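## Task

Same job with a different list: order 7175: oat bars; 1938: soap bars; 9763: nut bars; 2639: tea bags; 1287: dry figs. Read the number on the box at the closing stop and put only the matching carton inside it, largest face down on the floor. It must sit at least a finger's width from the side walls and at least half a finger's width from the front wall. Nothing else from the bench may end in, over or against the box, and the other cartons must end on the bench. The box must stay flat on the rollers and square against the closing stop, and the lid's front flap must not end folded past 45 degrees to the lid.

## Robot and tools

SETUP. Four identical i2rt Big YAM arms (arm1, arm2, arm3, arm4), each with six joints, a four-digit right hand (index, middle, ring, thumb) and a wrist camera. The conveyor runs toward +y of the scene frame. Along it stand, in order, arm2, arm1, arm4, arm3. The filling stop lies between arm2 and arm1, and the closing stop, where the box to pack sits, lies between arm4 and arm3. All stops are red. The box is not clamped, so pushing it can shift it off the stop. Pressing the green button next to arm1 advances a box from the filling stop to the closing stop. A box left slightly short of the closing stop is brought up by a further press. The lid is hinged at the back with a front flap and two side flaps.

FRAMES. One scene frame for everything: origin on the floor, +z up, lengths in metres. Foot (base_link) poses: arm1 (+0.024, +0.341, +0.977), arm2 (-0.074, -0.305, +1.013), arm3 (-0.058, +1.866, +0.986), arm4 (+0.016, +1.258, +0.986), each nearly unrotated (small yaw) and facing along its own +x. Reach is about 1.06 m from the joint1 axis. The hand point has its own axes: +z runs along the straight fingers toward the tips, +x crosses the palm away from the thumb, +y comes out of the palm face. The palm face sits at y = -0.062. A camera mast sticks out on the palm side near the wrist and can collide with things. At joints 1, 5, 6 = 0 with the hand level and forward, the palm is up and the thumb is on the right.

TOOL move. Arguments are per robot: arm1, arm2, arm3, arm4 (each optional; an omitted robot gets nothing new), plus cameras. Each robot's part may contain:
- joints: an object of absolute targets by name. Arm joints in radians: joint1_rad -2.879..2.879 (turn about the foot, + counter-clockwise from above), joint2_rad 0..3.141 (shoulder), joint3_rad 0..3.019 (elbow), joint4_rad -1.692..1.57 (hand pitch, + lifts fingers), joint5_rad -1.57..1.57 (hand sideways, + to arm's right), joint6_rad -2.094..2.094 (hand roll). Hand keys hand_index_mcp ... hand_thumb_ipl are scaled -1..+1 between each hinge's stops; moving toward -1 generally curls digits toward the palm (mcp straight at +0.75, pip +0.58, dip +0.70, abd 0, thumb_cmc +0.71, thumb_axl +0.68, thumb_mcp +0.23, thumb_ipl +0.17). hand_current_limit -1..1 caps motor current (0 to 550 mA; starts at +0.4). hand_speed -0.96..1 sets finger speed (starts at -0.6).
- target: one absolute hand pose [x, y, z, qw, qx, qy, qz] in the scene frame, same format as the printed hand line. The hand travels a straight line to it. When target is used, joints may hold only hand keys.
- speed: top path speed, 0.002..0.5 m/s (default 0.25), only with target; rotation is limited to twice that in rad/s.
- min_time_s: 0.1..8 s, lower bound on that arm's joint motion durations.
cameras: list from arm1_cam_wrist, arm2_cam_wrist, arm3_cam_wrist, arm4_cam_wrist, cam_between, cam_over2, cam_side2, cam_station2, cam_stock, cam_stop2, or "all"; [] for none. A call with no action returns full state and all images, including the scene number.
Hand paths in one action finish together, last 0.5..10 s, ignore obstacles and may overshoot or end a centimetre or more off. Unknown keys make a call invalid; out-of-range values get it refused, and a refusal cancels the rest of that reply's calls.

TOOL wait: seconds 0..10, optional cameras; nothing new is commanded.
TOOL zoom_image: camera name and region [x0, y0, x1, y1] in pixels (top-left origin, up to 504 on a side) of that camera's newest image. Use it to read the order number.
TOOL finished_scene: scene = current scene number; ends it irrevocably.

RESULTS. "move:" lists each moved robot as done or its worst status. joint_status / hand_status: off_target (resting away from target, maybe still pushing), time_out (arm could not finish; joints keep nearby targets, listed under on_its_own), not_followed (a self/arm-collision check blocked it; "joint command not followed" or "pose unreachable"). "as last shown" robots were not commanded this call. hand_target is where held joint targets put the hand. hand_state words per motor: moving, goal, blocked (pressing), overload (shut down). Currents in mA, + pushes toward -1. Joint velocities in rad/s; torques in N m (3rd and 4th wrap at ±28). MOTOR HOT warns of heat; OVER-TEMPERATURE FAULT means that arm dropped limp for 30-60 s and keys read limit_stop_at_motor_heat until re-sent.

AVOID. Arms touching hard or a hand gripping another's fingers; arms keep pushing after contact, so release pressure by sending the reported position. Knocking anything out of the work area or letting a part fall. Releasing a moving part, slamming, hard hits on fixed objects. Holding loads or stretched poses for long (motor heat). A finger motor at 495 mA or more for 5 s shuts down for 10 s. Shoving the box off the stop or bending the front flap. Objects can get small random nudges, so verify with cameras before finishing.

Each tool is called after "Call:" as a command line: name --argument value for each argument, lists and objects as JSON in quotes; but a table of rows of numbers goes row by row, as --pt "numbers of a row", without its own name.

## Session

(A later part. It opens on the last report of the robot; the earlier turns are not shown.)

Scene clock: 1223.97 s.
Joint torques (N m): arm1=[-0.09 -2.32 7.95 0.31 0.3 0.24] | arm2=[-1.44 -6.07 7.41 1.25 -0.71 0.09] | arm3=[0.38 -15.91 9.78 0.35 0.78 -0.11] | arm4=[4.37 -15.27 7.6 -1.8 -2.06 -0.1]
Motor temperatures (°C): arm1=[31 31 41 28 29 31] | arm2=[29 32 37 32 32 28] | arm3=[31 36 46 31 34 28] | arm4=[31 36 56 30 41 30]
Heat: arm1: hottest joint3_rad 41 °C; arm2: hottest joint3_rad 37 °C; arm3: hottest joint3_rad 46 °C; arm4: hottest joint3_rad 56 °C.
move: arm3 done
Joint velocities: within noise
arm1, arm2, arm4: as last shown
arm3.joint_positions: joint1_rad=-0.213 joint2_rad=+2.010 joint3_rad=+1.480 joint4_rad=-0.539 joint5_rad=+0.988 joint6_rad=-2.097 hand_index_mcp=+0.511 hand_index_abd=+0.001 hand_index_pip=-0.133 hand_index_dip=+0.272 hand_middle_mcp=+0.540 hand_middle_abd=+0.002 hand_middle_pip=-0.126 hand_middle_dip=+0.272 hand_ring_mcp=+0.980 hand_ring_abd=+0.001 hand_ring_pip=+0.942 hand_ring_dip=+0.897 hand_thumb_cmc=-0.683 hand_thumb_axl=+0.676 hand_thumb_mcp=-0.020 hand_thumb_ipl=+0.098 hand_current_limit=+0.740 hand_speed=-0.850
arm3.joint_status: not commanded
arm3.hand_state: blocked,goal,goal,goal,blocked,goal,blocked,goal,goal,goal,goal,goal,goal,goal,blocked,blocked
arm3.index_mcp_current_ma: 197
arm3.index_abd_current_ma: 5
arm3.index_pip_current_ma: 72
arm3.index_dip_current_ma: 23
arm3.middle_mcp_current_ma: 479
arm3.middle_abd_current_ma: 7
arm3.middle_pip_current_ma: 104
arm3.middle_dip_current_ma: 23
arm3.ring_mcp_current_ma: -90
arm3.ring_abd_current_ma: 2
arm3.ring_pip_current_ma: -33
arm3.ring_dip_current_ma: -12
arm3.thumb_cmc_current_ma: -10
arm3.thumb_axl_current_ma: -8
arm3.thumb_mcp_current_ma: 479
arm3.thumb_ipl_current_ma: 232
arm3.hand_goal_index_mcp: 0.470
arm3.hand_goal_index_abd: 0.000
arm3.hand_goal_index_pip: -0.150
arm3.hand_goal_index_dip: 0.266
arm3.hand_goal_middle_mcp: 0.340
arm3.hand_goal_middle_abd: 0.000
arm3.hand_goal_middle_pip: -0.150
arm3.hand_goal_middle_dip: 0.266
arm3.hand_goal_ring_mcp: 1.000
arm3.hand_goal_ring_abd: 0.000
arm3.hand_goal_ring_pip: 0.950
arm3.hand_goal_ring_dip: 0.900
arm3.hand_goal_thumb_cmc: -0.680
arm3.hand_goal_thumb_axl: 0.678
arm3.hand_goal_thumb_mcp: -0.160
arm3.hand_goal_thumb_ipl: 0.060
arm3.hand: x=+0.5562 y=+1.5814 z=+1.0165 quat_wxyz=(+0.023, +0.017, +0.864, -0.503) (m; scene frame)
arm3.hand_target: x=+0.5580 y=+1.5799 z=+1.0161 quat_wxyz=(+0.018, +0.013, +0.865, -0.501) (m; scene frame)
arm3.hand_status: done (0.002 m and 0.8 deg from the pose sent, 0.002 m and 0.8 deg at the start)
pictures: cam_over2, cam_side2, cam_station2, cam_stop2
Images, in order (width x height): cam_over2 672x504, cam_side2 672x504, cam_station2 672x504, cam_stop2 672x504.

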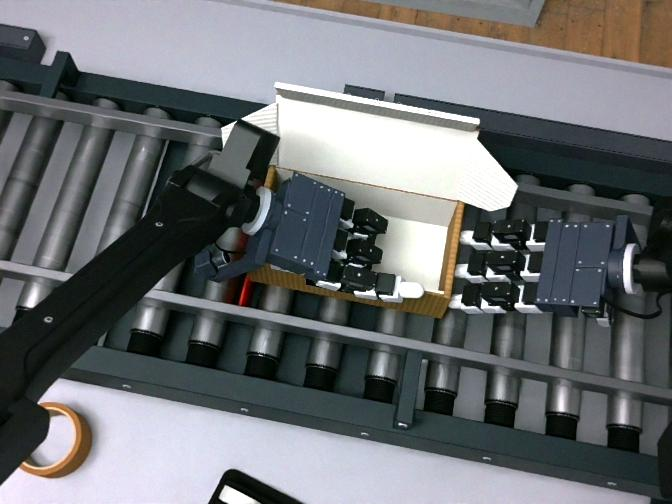

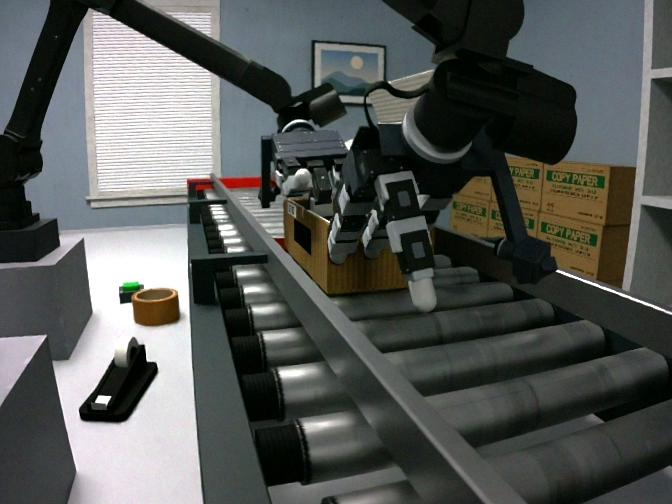

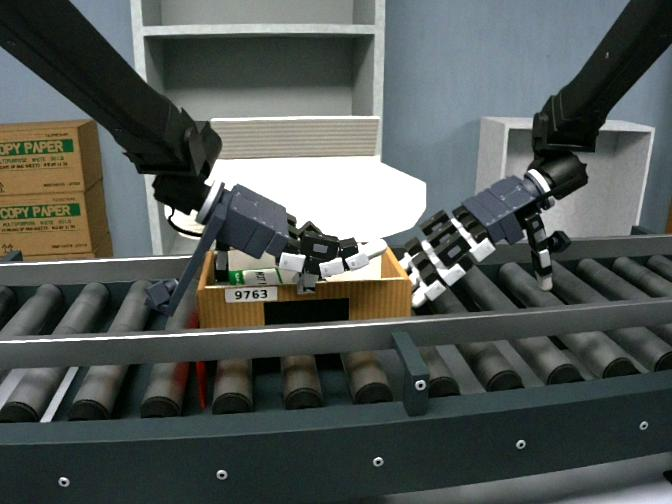

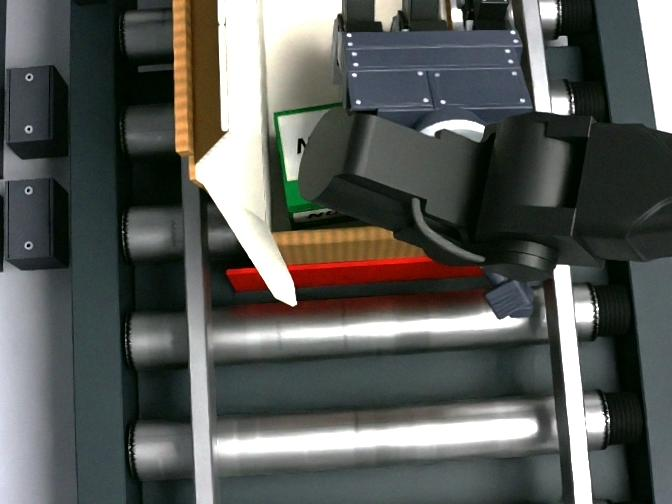

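Call:
move --arm3 '{"target": [0.560, 1.570, 1.030, 0.0180, 0.0130, 0.8650, -0.5012], "speed": 0.03}' --cameras '["cam_station2", "cam_stop2", "cam_side2", "cam_over2"]'

Call:
zoom_image --camera "cam_station2" --region '[180, 170, 430, 340]'

Call:
zoom_image --camera "cam_stop2" --region '[230, 60, 530, 290]'

Scene clock: 1229.00 s.
Joint torques (N m): arm1=[-0.15 -2.26 7.95 0.31 0.3 0.24] | arm2=[-1.44 -5.77 7.43 1.18 -0.66 0.07] | arm3=[-0.62 -16.56 11.44 0.27 0.76 -0.18] | arm4=[4.25 -14.97 7.56 -1.84 -2.02 -0.09]
Motor temperatures (°C): arm1=[31 31 41 28 29 31] | arm2=[29 32 37 32 32 28] | arm3=[31 37 46 31 34 28] | arm4=[31 36 56 30 41 30]
Heat: arm1: hottest joint3_rad 41 °C; arm2: hottest joint3_rad 37 °C; arm3: hottest joint3_rad 46 °C; arm4: hottest joint3_rad 56 °C.
move: arm3 off_target
Joint velocities: within noise
arm1, arm2, arm4: as last shown
arm3.joint_positions: joint1_rad=-0.213 joint2_rad=+2.010 joint3_rad=+1.489 joint4_rad=-0.567 joint5_rad=+0.984 joint6_rad=-2.098 hand_index_mcp=+0.511 hand_index_abd=+0.003 hand_index_pip=-0.130 hand_index_dip=+0.272 hand_middle_mcp=+0.525 hand_middle_abd=+0.002 hand_middle_pip=-0.117 hand_middle_dip=+0.280 hand_ring_mcp=+0.980 hand_ring_abd=+0.001 hand_ring_pip=+0.942 hand_ring_dip=+0.897 hand_thumb_cmc=-0.672 hand_thumb_axl=+0.680 hand_thumb_mcp=-0.020 hand_thumb_ipl=+0.098 hand_current_limit=+0.740 hand_speed=-0.850
arm3.joint_status: not commanded
arm3.hand_state: blocked,goal,blocked,goal,blocked,goal,blocked,goal,goal,goal,goal,goal,goal,goal,blocked,blocked
arm3.index_mcp_current_ma: 197
arm3.index_abd_current_ma: 11
arm3.index_pip_current_ma: 87
arm3.index_dip_current_ma: 26
arm3.middle_mcp_current_ma: 478
arm3.middle_abd_current_ma: 8
arm3.middle_pip_current_ma: 145
arm3.middle_dip_current_ma: 60
arm3.ring_mcp_current_ma: -90
arm3.ring_abd_current_ma: 2
arm3.ring_pip_current_ma: -33
arm3.ring_dip_current_ma: -12
arm3.thumb_cmc_current_ma: 35
arm3.thumb_axl_current_ma: 9
arm3.thumb_mcp_current_ma: 479
arm3.thumb_ipl_current_ma: 232
arm3.hand_goal_index_mcp: 0.470
arm3.hand_goal_index_abd: 0.000
arm3.hand_goal_index_pip: -0.150
arm3.hand_goal_index_dip: 0.266
arm3.hand_goal_middle_mcp: 0.340
arm3.hand_goal_middle_abd: 0.000
arm3.hand_goal_middle_pip: -0.150
arm3.hand_goal_middle_dip: 0.266
arm3.hand_goal_ring_mcp: 1.000
arm3.hand_goal_ring_abd: 0.000
arm3.hand_goal_ring_pip: 0.950
arm3.hand_goal_ring_dip: 0.900
arm3.hand_goal_thumb_cmc: -0.680
arm3.hand_goal_thumb_axl: 0.678
arm3.hand_goal_thumb_mcp: -0.160
arm3.hand_goal_thumb_ipl: 0.060
arm3.hand: x=+0.5543 y=+1.5826 z=+1.0177 quat_wxyz=(+0.015, +0.012, +0.866, -0.500) (m; scene frame)
arm3.hand_target: x=+0.5595 y=+1.5702 z=+1.0301 quat_wxyz=(+0.017, +0.017, +0.865, -0.501) (m; scene frame)
arm3.hand_status: off_target (0.018 m and 0.4 deg from the pose sent, 0.018 m and 0.7 deg at the start; a joint's target at an end of its range on 28 of 33 steps)
pictures: cam_over2, cam_side2, cam_station2, cam_stop2
Images, in order (width x height): cam_over2 672x504, cam_side2 672x504, cam_station2 672x504, cam_stop2 672x504.

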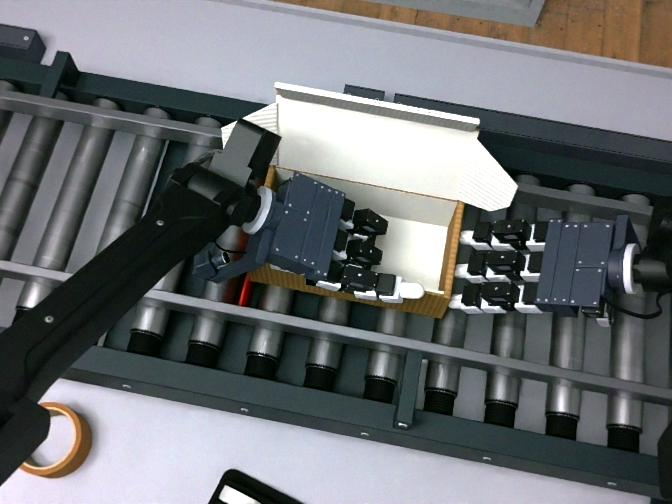

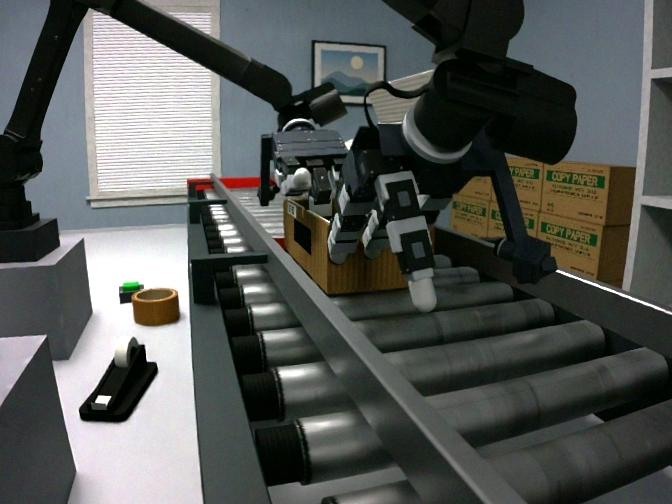

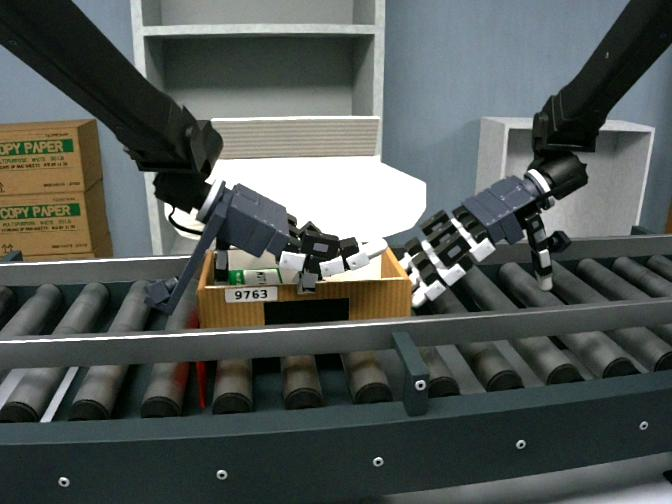

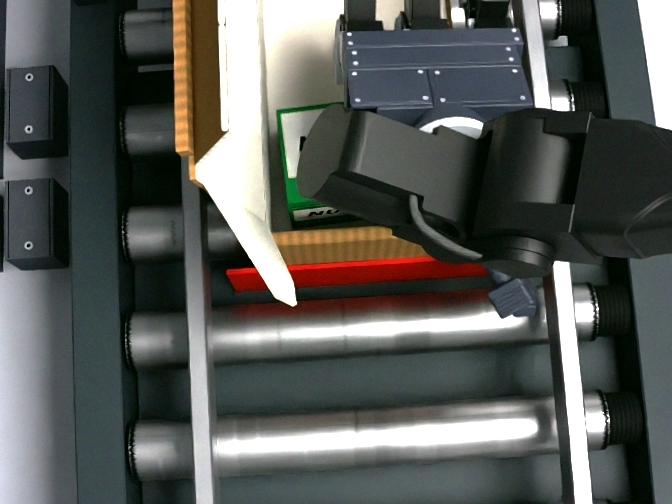

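Scaled by 2.016 from the camera's 672x504 image, which has a finer 960x720 frame.

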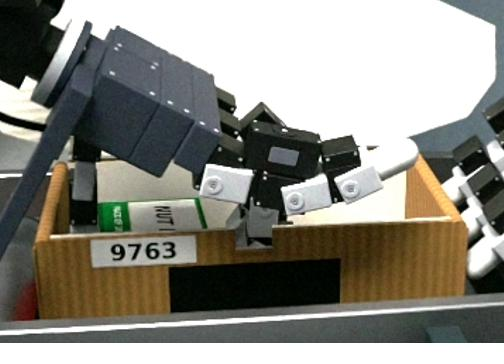

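Scaled by 1.680 from the camera's 672x504 image, which has a finer 960x720 frame.

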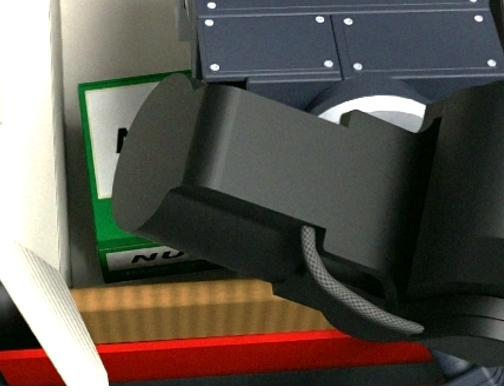

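Call:
move --arm3 '{"target": [0.562, 1.556, 1.042, 0.0180, 0.0180, 0.8650, -0.5012], "speed": 0.03}' --cameras '["cam_station2", "cam_stop2", "cam_side2", "cam_over2"]'

Call:
zoom_image --camera "cam_station2" --region '[180, 170, 430, 340]'

Call:
zoom_image --camera "cam_stop2" --region '[230, 60, 530, 290]'

Scene clock: 1232.67 s.
Joint torques (N m): arm1=[-0.09 -2.32 7.94 0.32 0.3 0.24] | arm2=[-1.44 -5.48 7.36 1.24 -0.7 0.11] | arm3=[-0.97 -16.62 12.79 0.51 1.06 -0.12] | arm4=[4.54 -14.74 7.64 -1.89 -2.08 -0.07]
Motor temperatures (°C): arm1=[31 31 41 28 29 31] | arm2=[29 32 37 32 32 28] | arm3=[31 37 46 31 34 28] | arm4=[31 36 56 30 41 30]
Heat: arm1: hottest joint3_rad 41 °C; arm2: hottest joint3_rad 37 °C; arm3: hottest joint3_rad 46 °C; arm4: hottest joint3_rad 56 °C.
move: arm3 off_target
Joint velocities: within noise
arm1, arm2, arm4: as last shown
arm3.joint_positions: joint1_rad=-0.229 joint2_rad=+2.010 joint3_rad=+1.508 joint4_rad=-0.605 joint5_rad=+0.973 joint6_rad=-2.104 hand_index_mcp=+0.511 hand_index_abd=+0.003 hand_index_pip=-0.129 hand_index_dip=+0.275 hand_middle_mcp=+0.514 hand_middle_abd=+0.002 hand_middle_pip=-0.108 hand_middle_dip=+0.289 hand_ring_mcp=+0.980 hand_ring_abd=+0.001 hand_ring_pip=+0.942 hand_ring_dip=+0.897 hand_thumb_cmc=-0.670 hand_thumb_axl=+0.680 hand_thumb_mcp=-0.020 hand_thumb_ipl=+0.098 hand_current_limit=+0.740 hand_speed=-0.850
arm3.joint_status: not commanded
arm3.hand_state: blocked,goal,blocked,goal,blocked,goal,blocked,blocked,goal,goal,goal,goal,goal,goal,blocked,blocked
arm3.index_mcp_current_ma: 195
arm3.index_abd_current_ma: 12
arm3.index_pip_current_ma: 90
arm3.index_dip_current_ma: 38
arm3.middle_mcp_current_ma: 479
arm3.middle_abd_current_ma: 5
arm3.middle_pip_current_ma: 189
arm3.middle_dip_current_ma: 100
arm3.ring_mcp_current_ma: -90
arm3.ring_abd_current_ma: 2
arm3.ring_pip_current_ma: -33
arm3.ring_dip_current_ma: -12
arm3.thumb_cmc_current_ma: 41
arm3.thumb_axl_current_ma: 11
arm3.thumb_mcp_current_ma: 478
arm3.thumb_ipl_current_ma: 232
arm3.hand_goal_index_mcp: 0.470
arm3.hand_goal_index_abd: 0.000
arm3.hand_goal_index_pip: -0.150
arm3.hand_goal_index_dip: 0.266
arm3.hand_goal_middle_mcp: 0.340
arm3.hand_goal_middle_abd: 0.000
arm3.hand_goal_middle_pip: -0.150
arm3.hand_goal_middle_dip: 0.266
arm3.hand_goal_ring_mcp: 1.000
arm3.hand_goal_ring_abd: 0.000
arm3.hand_goal_ring_pip: 0.950
arm3.hand_goal_ring_dip: 0.900
arm3.hand_goal_thumb_cmc: -0.680
arm3.hand_goal_thumb_axl: 0.678
arm3.hand_goal_thumb_mcp: -0.160
arm3.hand_goal_thumb_ipl: 0.060
arm3.hand: x=+0.5496 y=+1.5747 z=+1.0212 quat_wxyz=(+0.005, +0.010, +0.870, -0.493) (m; scene frame)
arm3.hand_target: x=+0.5608 y=+1.5566 z=+1.0424 quat_wxyz=(+0.015, +0.026, +0.866, -0.500) (m; scene frame)
arm3.hand_status: off_target (0.031 m and 2.1 deg from the pose sent, 0.037 m and 0.8 deg at the start; a joint's target at an end of its range on 35 of 35 steps)
arm4.joint_positions: joint1_rad=-0.319 joint2_rad=+1.919 joint3_rad=+1.379 joint4_rad=-1.207 joint5_rad=-0.993 joint6_rad=+1.318 hand_index_mcp=+0.634 hand_index_abd=+0.002 hand_index_pip=+0.557 hand_index_dip=+0.688 hand_middle_mcp=+0.653 hand_middle_abd=-0.002 hand_middle_pip=+0.562 hand_middle_dip=+0.690 hand_ring_mcp=+0.691 hand_ring_abd=-0.068 hand_ring_pip=+0.556 hand_ring_dip=+0.682 hand_thumb_cmc=-0.678 hand_thumb_axl=+0.678 hand_thumb_mcp=+0.126 hand_thumb_ipl=+0.151 hand_current_limit=+0.400 hand_speed=-0.850
arm4.index_mcp_current_ma: -224
arm4.middle_mcp_current_ma: -191
arm4.hand: x=+0.5247 y=+1.2591 z=+1.0117 quat_wxyz=(-0.487, +0.873, -0.016, +0.026) (m; scene frame)
arm4.hand_target: x=+0.5164 y=+1.2906 z=+1.0177 quat_wxyz=(-0.499, +0.866, -0.001, +0.000) (m; scene frame)
pictures: cam_over2, cam_side2, cam_station2, cam_stop2
Images, in order (width x height): cam_over2 672x504, cam_side2 672x504, cam_station2 672x504, cam_stop2 672x504.

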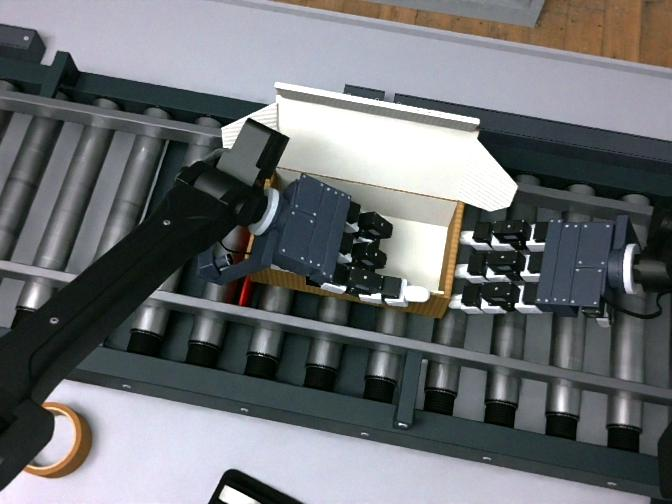

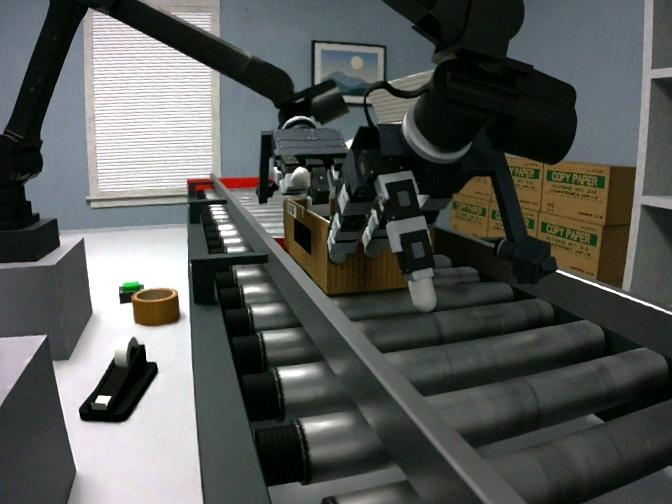

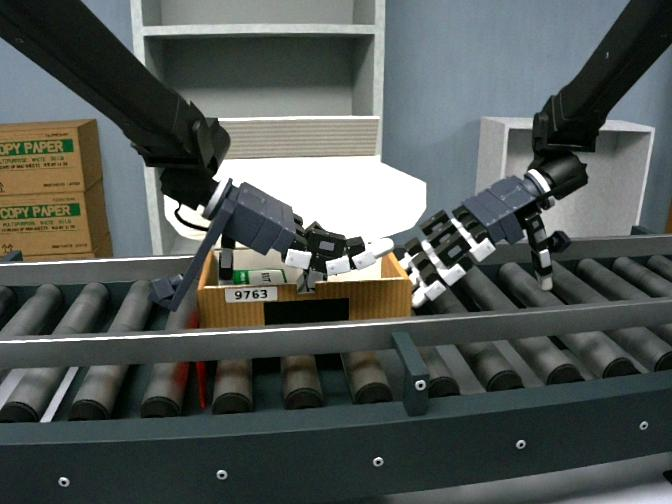

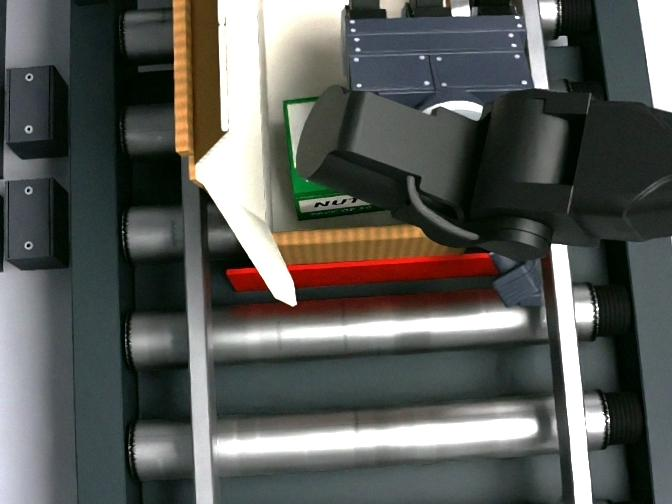

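Scaled by 2.016 from the camera's 672x504 image, which has a finer 960x720 frame.

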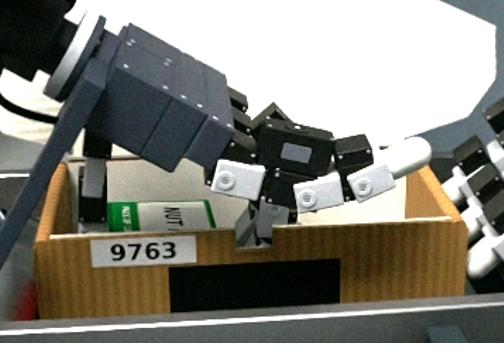

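Scaled by 1.680 from the camera's 672x504 image, which has a finer 960x720 frame.

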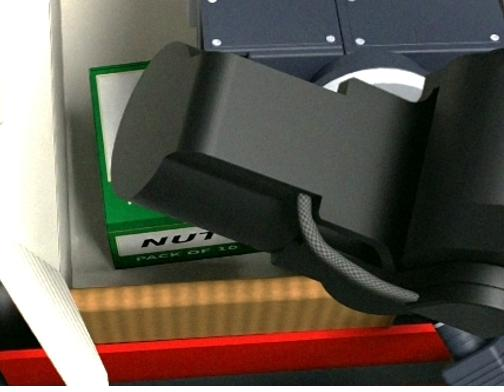

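Call:
move --arm3 '{"target": [0.574, 1.553, 1.050, 0.0180, 0.0250, 0.8650, -0.5012], "speed": 0.03}' --cameras '["cam_station2", "cam_stop2", "cam_side2", "cam_over2"]'

Call:
zoom_image --camera "cam_station2" --region '[180, 170, 430, 340]'

Call:
zoom_image --camera "cam_stop2" --region '[230, 60, 530, 290]'

Scene clock: 1236.57 s.
Joint torques (N m): arm1=[-0.09 -2.26 7.95 0.29 0.3 0.25] | arm2=[-1.03 -5.54 7.31 1.22 -0.68 0.08] | arm3=[-0.56 -15.97 13.29 0.62 1.07 -0.06] | arm4=[4.72 -15.21 7.72 -1.88 -2.05 -0.12]
Motor temperatures (°C): arm1=[31 31 41 28 29 31] | arm2=[29 32 37 32 32 28] | arm3=[31 38 47 31 34 28] | arm4=[31 36 56 30 41 30]
Heat: arm1: hottest joint3_rad 41 °C; arm2: hottest joint3_rad 37 °C; arm3: hottest joint3_rad 47 °C; arm4: hottest joint3_rad 56 °C.
move: arm3 off_target
Joint velocities: within noise
arm1, arm2, arm4: as last shown
arm3.joint_positions: joint1_rad=-0.232 joint2_rad=+2.018 joint3_rad=+1.555 joint4_rad=-0.635 joint5_rad=+0.973 joint6_rad=-2.110 hand_index_mcp=+0.504 hand_index_abd=+0.003 hand_index_pip=-0.129 hand_index_dip=+0.276 hand_middle_mcp=+0.513 hand_middle_abd=-0.003 hand_middle_pip=-0.107 hand_middle_dip=+0.289 hand_ring_mcp=+0.980 hand_ring_abd=+0.001 hand_ring_pip=+0.942 hand_ring_dip=+0.897 hand_thumb_cmc=-0.669 hand_thumb_axl=+0.681 hand_thumb_mcp=-0.020 hand_thumb_ipl=+0.098 hand_current_limit=+0.740 hand_speed=-0.850
arm3.joint_status: not commanded
arm3.hand_state: blocked,goal,blocked,goal,blocked,goal,blocked,blocked,goal,goal,goal,goal,goal,goal,blocked,blocked
arm3.index_mcp_current_ma: 162
arm3.index_abd_current_ma: 11
arm3.index_pip_current_ma: 92
arm3.index_dip_current_ma: 40
arm3.middle_mcp_current_ma: 479
arm3.middle_abd_current_ma: -10
arm3.middle_pip_current_ma: 190
arm3.middle_dip_current_ma: 101
arm3.ring_mcp_current_ma: -90
arm3.ring_abd_current_ma: 2
arm3.ring_pip_current_ma: -33
arm3.ring_dip_current_ma: -12
arm3.thumb_cmc_current_ma: 47
arm3.thumb_axl_current_ma: 14
arm3.thumb_mcp_current_ma: 478
arm3.thumb_ipl_current_ma: 232
arm3.hand_goal_index_mcp: 0.470
arm3.hand_goal_index_abd: 0.000
arm3.hand_goal_index_pip: -0.150
arm3.hand_goal_index_dip: 0.266
arm3.hand_goal_middle_mcp: 0.340
arm3.hand_goal_middle_abd: 0.000
arm3.hand_goal_middle_pip: -0.150
arm3.hand_goal_middle_dip: 0.266
arm3.hand_goal_ring_mcp: 1.000
arm3.hand_goal_ring_abd: 0.000
arm3.hand_goal_ring_pip: 0.950
arm3.hand_goal_ring_dip: 0.900
arm3.hand_goal_thumb_cmc: -0.680
arm3.hand_goal_thumb_axl: 0.678
arm3.hand_goal_thumb_mcp: -0.160
arm3.hand_goal_thumb_ipl: 0.060
arm3.hand: x=+0.5587 y=+1.5696 z=+1.0326 quat_wxyz=(+0.006, +0.010, +0.869, -0.494) (m; scene frame)
arm3.hand_target: x=+0.5727 y=+1.5535 z=+1.0506 quat_wxyz=(+0.018, +0.027, +0.865, -0.501) (m; scene frame)
arm3.hand_status: off_target (0.029 m and 2.4 deg from the pose sent, 0.044 m and 2.5 deg at the start; a joint's target at an end of its range on 33 of 33 steps)
pictures: cam_over2, cam_side2, cam_station2, cam_stop2
Images, in order (width x height): cam_over2 672x504, cam_side2 672x504, cam_station2 672x504, cam_stop2 672x504.

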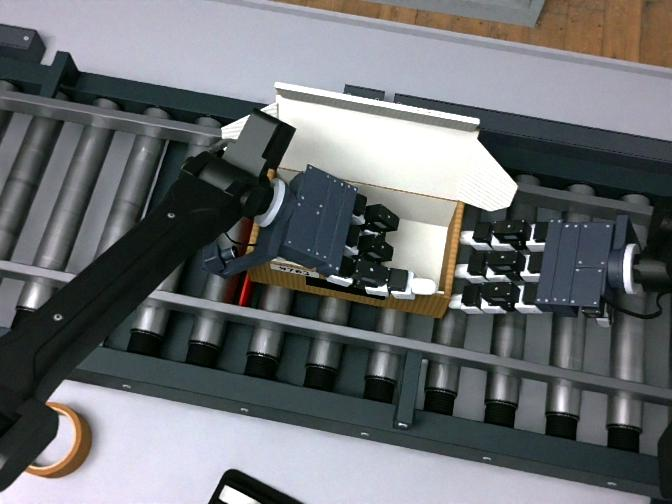

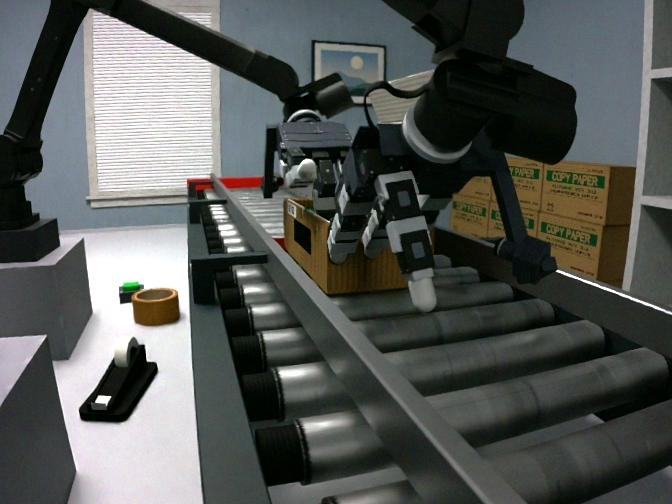

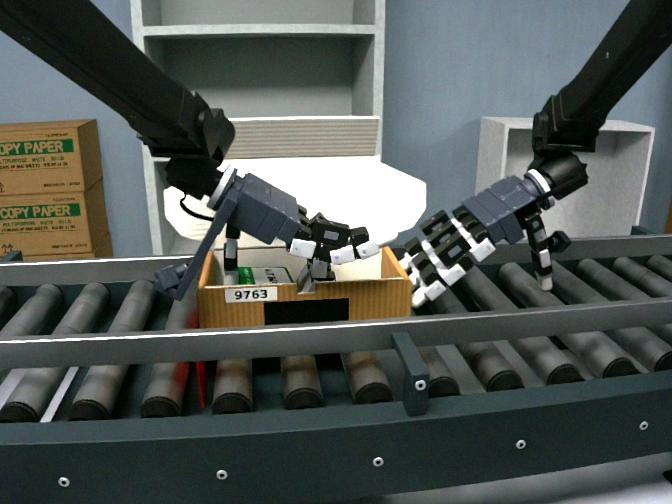

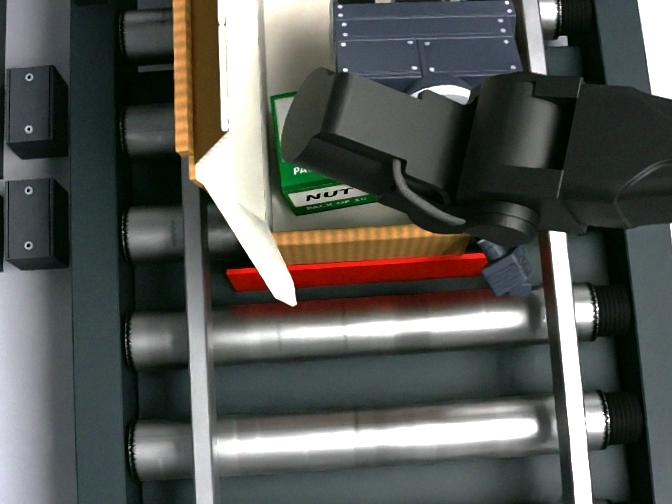

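Scaled by 2.016 from the camera's 672x504 image, which has a finer 960x720 frame.

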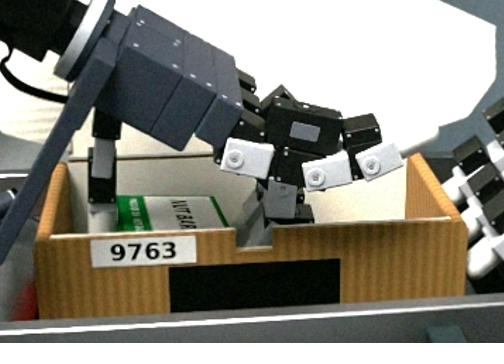

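Scaled by 1.680 from the camera's 672x504 image, which has a finer 960x720 frame.

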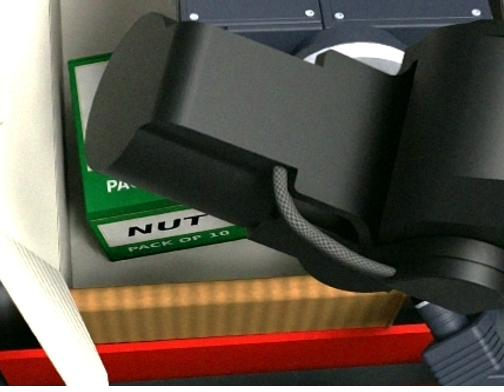

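Call:
move --arm3 '{"target": [0.572, 1.555, 1.032, 0.0180, 0.0250, 0.8650, -0.5012], "speed": 0.03}' --cameras '["cam_station2", "cam_stop2"]'

Call:
zoom_image --camera "cam_station2" --region '[180, 170, 430, 340]'

Call:
zoom_image --camera "cam_stop2" --region '[230, 60, 530, 290]'

Scene clock: 1245.70 s.
Joint torques (N m): arm1=[-0.03 -2.32 7.94 0.32 0.29 0.24] | arm2=[-1.61 -5.6 7.45 1.37 -0.63 0.07] | arm3=[-0.44 -15.74 11.15 1.58 0.99 -0.06] | arm4=[4.6 -15.33 7.77 -1.85 -2.07 -0.09]
Motor temperatures (°C): arm1=[31 31 41 28 29 31] | arm2=[29 32 37 32 32 28] | arm3=[31 38 50 31 34 28] | arm4=[31 36 56 30 41 30]
Heat: arm1: hottest joint3_rad 41 °C; arm2: hottest joint3_rad 37 °C; arm3: hottest joint3_rad 50 °C; arm4: hottest joint3_rad 56 °C.
move: arm3 off_target
Joint velocities: within noise
arm1, arm2, arm4: as last shown
arm3.joint_positions: joint1_rad=-0.232 joint2_rad=+2.028 joint3_rad=+1.555 joint4_rad=-0.619 joint5_rad=+0.975 joint6_rad=-2.110 hand_index_mcp=+0.504 hand_index_abd=+0.003 hand_index_pip=-0.129 hand_index_dip=+0.273 hand_middle_mcp=+0.508 hand_middle_abd=-0.003 hand_middle_pip=-0.104 hand_middle_dip=+0.292 hand_ring_mcp=+0.980 hand_ring_abd=+0.001 hand_ring_pip=+0.942 hand_ring_dip=+0.897 hand_thumb_cmc=-0.671 hand_thumb_axl=+0.681 hand_thumb_mcp=-0.020 hand_thumb_ipl=+0.098 hand_current_limit=+0.740 hand_speed=-0.850
arm3.joint_status: not commanded
arm3.hand_state: blocked,goal,blocked,goal,blocked,goal,blocked,blocked,goal,goal,goal,goal,goal,goal,blocked,blocked
arm3.index_mcp_current_ma: 162
arm3.index_abd_current_ma: 10
arm3.index_pip_current_ma: 92
arm3.index_dip_current_ma: 29
arm3.middle_mcp_current_ma: 479
arm3.middle_abd_current_ma: -11
arm3.middle_pip_current_ma: 206
arm3.middle_dip_current_ma: 115
arm3.ring_mcp_current_ma: -90
arm3.ring_abd_current_ma: 2
arm3.ring_pip_current_ma: -33
arm3.ring_dip_current_ma: -12
arm3.thumb_cmc_current_ma: 38
arm3.thumb_axl_current_ma: 14
arm3.thumb_mcp_current_ma: 478
arm3.thumb_ipl_current_ma: 232
arm3.hand_goal_index_mcp: 0.470
arm3.hand_goal_index_abd: 0.000
arm3.hand_goal_index_pip: -0.150
arm3.hand_goal_index_dip: 0.266
arm3.hand_goal_middle_mcp: 0.340
arm3.hand_goal_middle_abd: 0.000
arm3.hand_goal_middle_pip: -0.150
arm3.hand_goal_middle_dip: 0.266
arm3.hand_goal_ring_mcp: 1.000
arm3.hand_goal_ring_abd: 0.000
arm3.hand_goal_ring_pip: 0.950
arm3.hand_goal_ring_dip: 0.900
arm3.hand_goal_thumb_cmc: -0.680
arm3.hand_goal_thumb_axl: 0.678
arm3.hand_goal_thumb_mcp: -0.160
arm3.hand_goal_thumb_ipl: 0.060
arm3.hand: x=+0.5612 y=+1.5685 z=+1.0283 quat_wxyz=(+0.008, +0.012, +0.868, -0.496) (m; scene frame)
arm3.hand_target: x=+0.5714 y=+1.5553 z=+1.0324 quat_wxyz=(+0.018, +0.026, +0.865, -0.501) (m; scene frame)
arm3.hand_status: off_target (0.018 m and 2.0 deg from the pose sent, 0.020 m and 2.4 deg at the start; a joint's target at an end of its range on 33 of 33 steps)
pictures: cam_station2, cam_stop2
Images, in order (width x height): cam_station2 672x504, cam_stop2 672x504.

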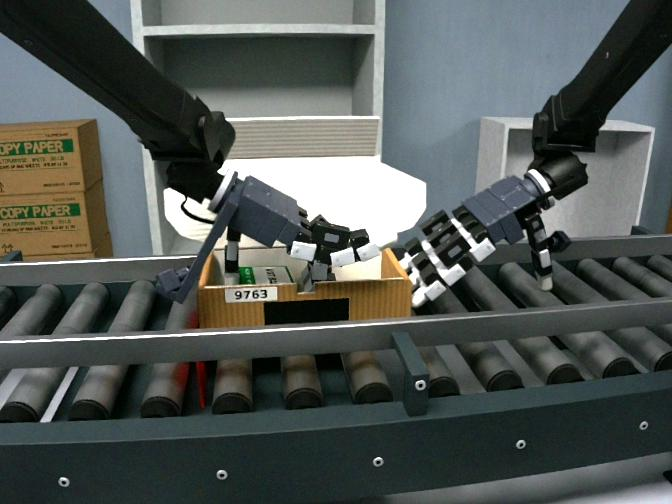

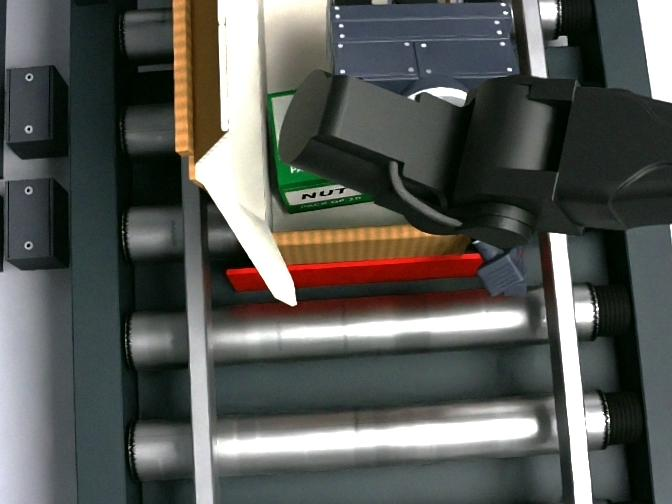

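Scaled by 2.016 from the camera's 672x504 image, which has a finer 960x720 frame.

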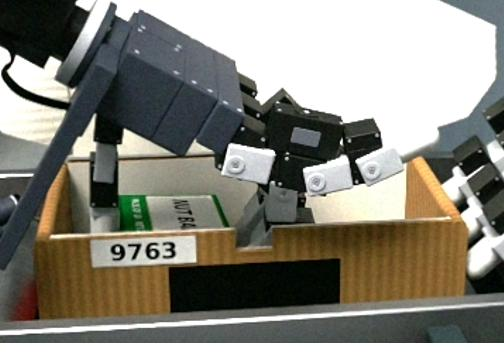

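Scaled by 1.680 from the camera's 672x504 image, which has a finer 960x720 frame.

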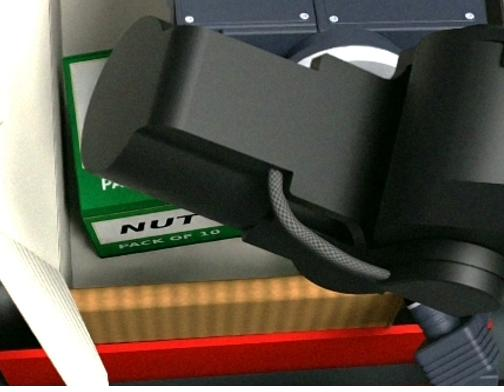

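Call:
move --arm3 '{"target": [0.568, 1.555, 1.018, 0.0180, 0.0250, 0.8650, -0.5012], "speed": 0.03}' --cameras '["cam_station2", "cam_stop2", "cam_over2"]'

Call:
zoom_image --camera "cam_station2" --region '[180, 170, 430, 340]'

Call:
zoom_image --camera "cam_stop2" --region '[230, 60, 530, 290]'

Scene clock: 1249.40 s.
Joint torques (N m): arm1=[-0.09 -2.37 7.95 0.31 0.3 0.25] | arm2=[-1.38 -5.54 7.32 1.26 -0.68 0.07] | arm3=[-0.62 -15.91 9.05 1.84 0.93 -0.05] | arm4=[3.96 -15.5 7.75 -1.92 -2.07 -0.09]
Motor temperatures (°C): arm1=[31 31 41 28 29 31] | arm2=[29 32 37 32 32 28] | arm3=[31 37 50 31 34 28] | arm4=[31 36 56 30 41 30]
Heat: arm1: hottest joint3_rad 41 °C; arm2: hottest joint3_rad 37 °C; arm3: hottest joint3_rad 50 °C; arm4: hottest joint3_rad 56 °C.
move: arm3 off_target
Joint velocities: within noise
arm1, arm2, arm4: as last shown
arm3.joint_positions: joint1_rad=-0.233 joint2_rad=+2.038 joint3_rad=+1.555 joint4_rad=-0.590 joint5_rad=+0.976 joint6_rad=-2.110 hand_index_mcp=+0.504 hand_index_abd=+0.002 hand_index_pip=-0.129 hand_index_dip=+0.273 hand_middle_mcp=+0.508 hand_middle_abd=-0.007 hand_middle_pip=-0.102 hand_middle_dip=+0.293 hand_ring_mcp=+0.980 hand_ring_abd=+0.001 hand_ring_pip=+0.942 hand_ring_dip=+0.897 hand_thumb_cmc=-0.679 hand_thumb_axl=+0.680 hand_thumb_mcp=-0.020 hand_thumb_ipl=+0.098 hand_current_limit=+0.740 hand_speed=-0.850
arm3.joint_status: not commanded
arm3.hand_state: blocked,goal,blocked,goal,blocked,goal,blocked,blocked,goal,goal,goal,goal,goal,goal,blocked,blocked
arm3.index_mcp_current_ma: 162
arm3.index_abd_current_ma: 6
arm3.index_pip_current_ma: 92
arm3.index_dip_current_ma: 29
arm3.middle_mcp_current_ma: 479
arm3.middle_abd_current_ma: -24
arm3.middle_pip_current_ma: 215
arm3.middle_dip_current_ma: 118
arm3.ring_mcp_current_ma: -90
arm3.ring_abd_current_ma: 2
arm3.ring_pip_current_ma: -33
arm3.ring_dip_current_ma: -12
arm3.thumb_cmc_current_ma: 2
arm3.thumb_axl_current_ma: 11
arm3.thumb_mcp_current_ma: 479
arm3.thumb_ipl_current_ma: 232
arm3.hand_goal_index_mcp: 0.470
arm3.hand_goal_index_abd: 0.000
arm3.hand_goal_index_pip: -0.150
arm3.hand_goal_index_dip: 0.266
arm3.hand_goal_middle_mcp: 0.340
arm3.hand_goal_middle_abd: 0.000
arm3.hand_goal_middle_pip: -0.150
arm3.hand_goal_middle_dip: 0.266
arm3.hand_goal_ring_mcp: 1.000
arm3.hand_goal_ring_abd: 0.000
arm3.hand_goal_ring_pip: 0.950
arm3.hand_goal_ring_dip: 0.900
arm3.hand_goal_thumb_cmc: -0.680
arm3.hand_goal_thumb_axl: 0.678
arm3.hand_goal_thumb_mcp: -0.160
arm3.hand_goal_thumb_ipl: 0.060
arm3.hand: x=+0.5663 y=+1.5665 z=+1.0242 quat_wxyz=(+0.015, +0.017, +0.867, -0.499) (m; scene frame)
arm3.hand_target: x=+0.5677 y=+1.5553 z=+1.0183 quat_wxyz=(+0.017, +0.027, +0.865, -0.501) (m; scene frame)
arm3.hand_status: off_target (0.013 m and 1.0 deg from the pose sent, 0.018 m and 2.0 deg at the start; a joint's target at an end of its range on 30 of 30 steps)
pictures: cam_over2, cam_station2, cam_stop2
Images, in order (width x height): cam_over2 672x504, cam_station2 672x504, cam_stop2 672x504.

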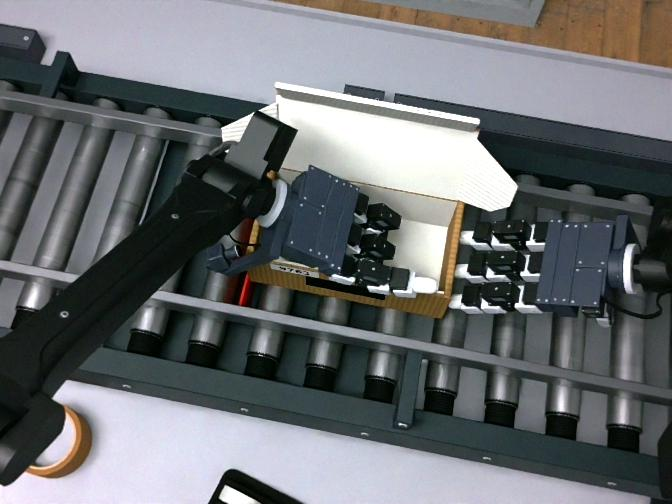

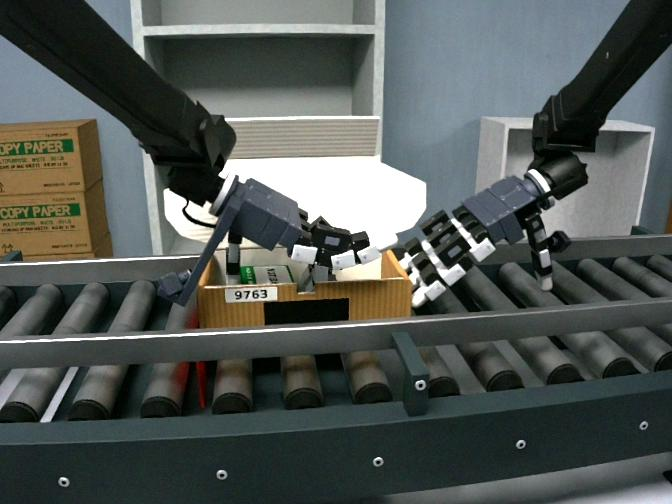

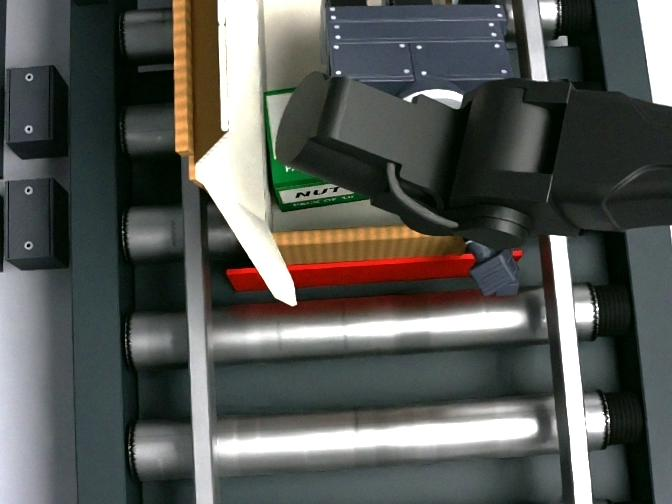

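Scaled by 2.016 from the camera's 672x504 image, which has a finer 960x720 frame.

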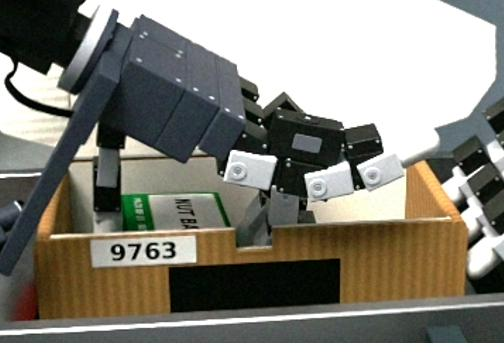

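Scaled by 1.680 from the camera's 672x504 image, which has a finer 960x720 frame.

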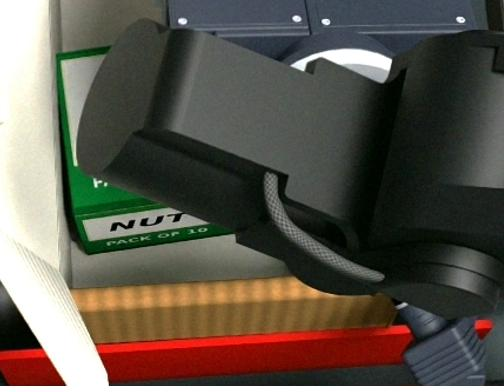

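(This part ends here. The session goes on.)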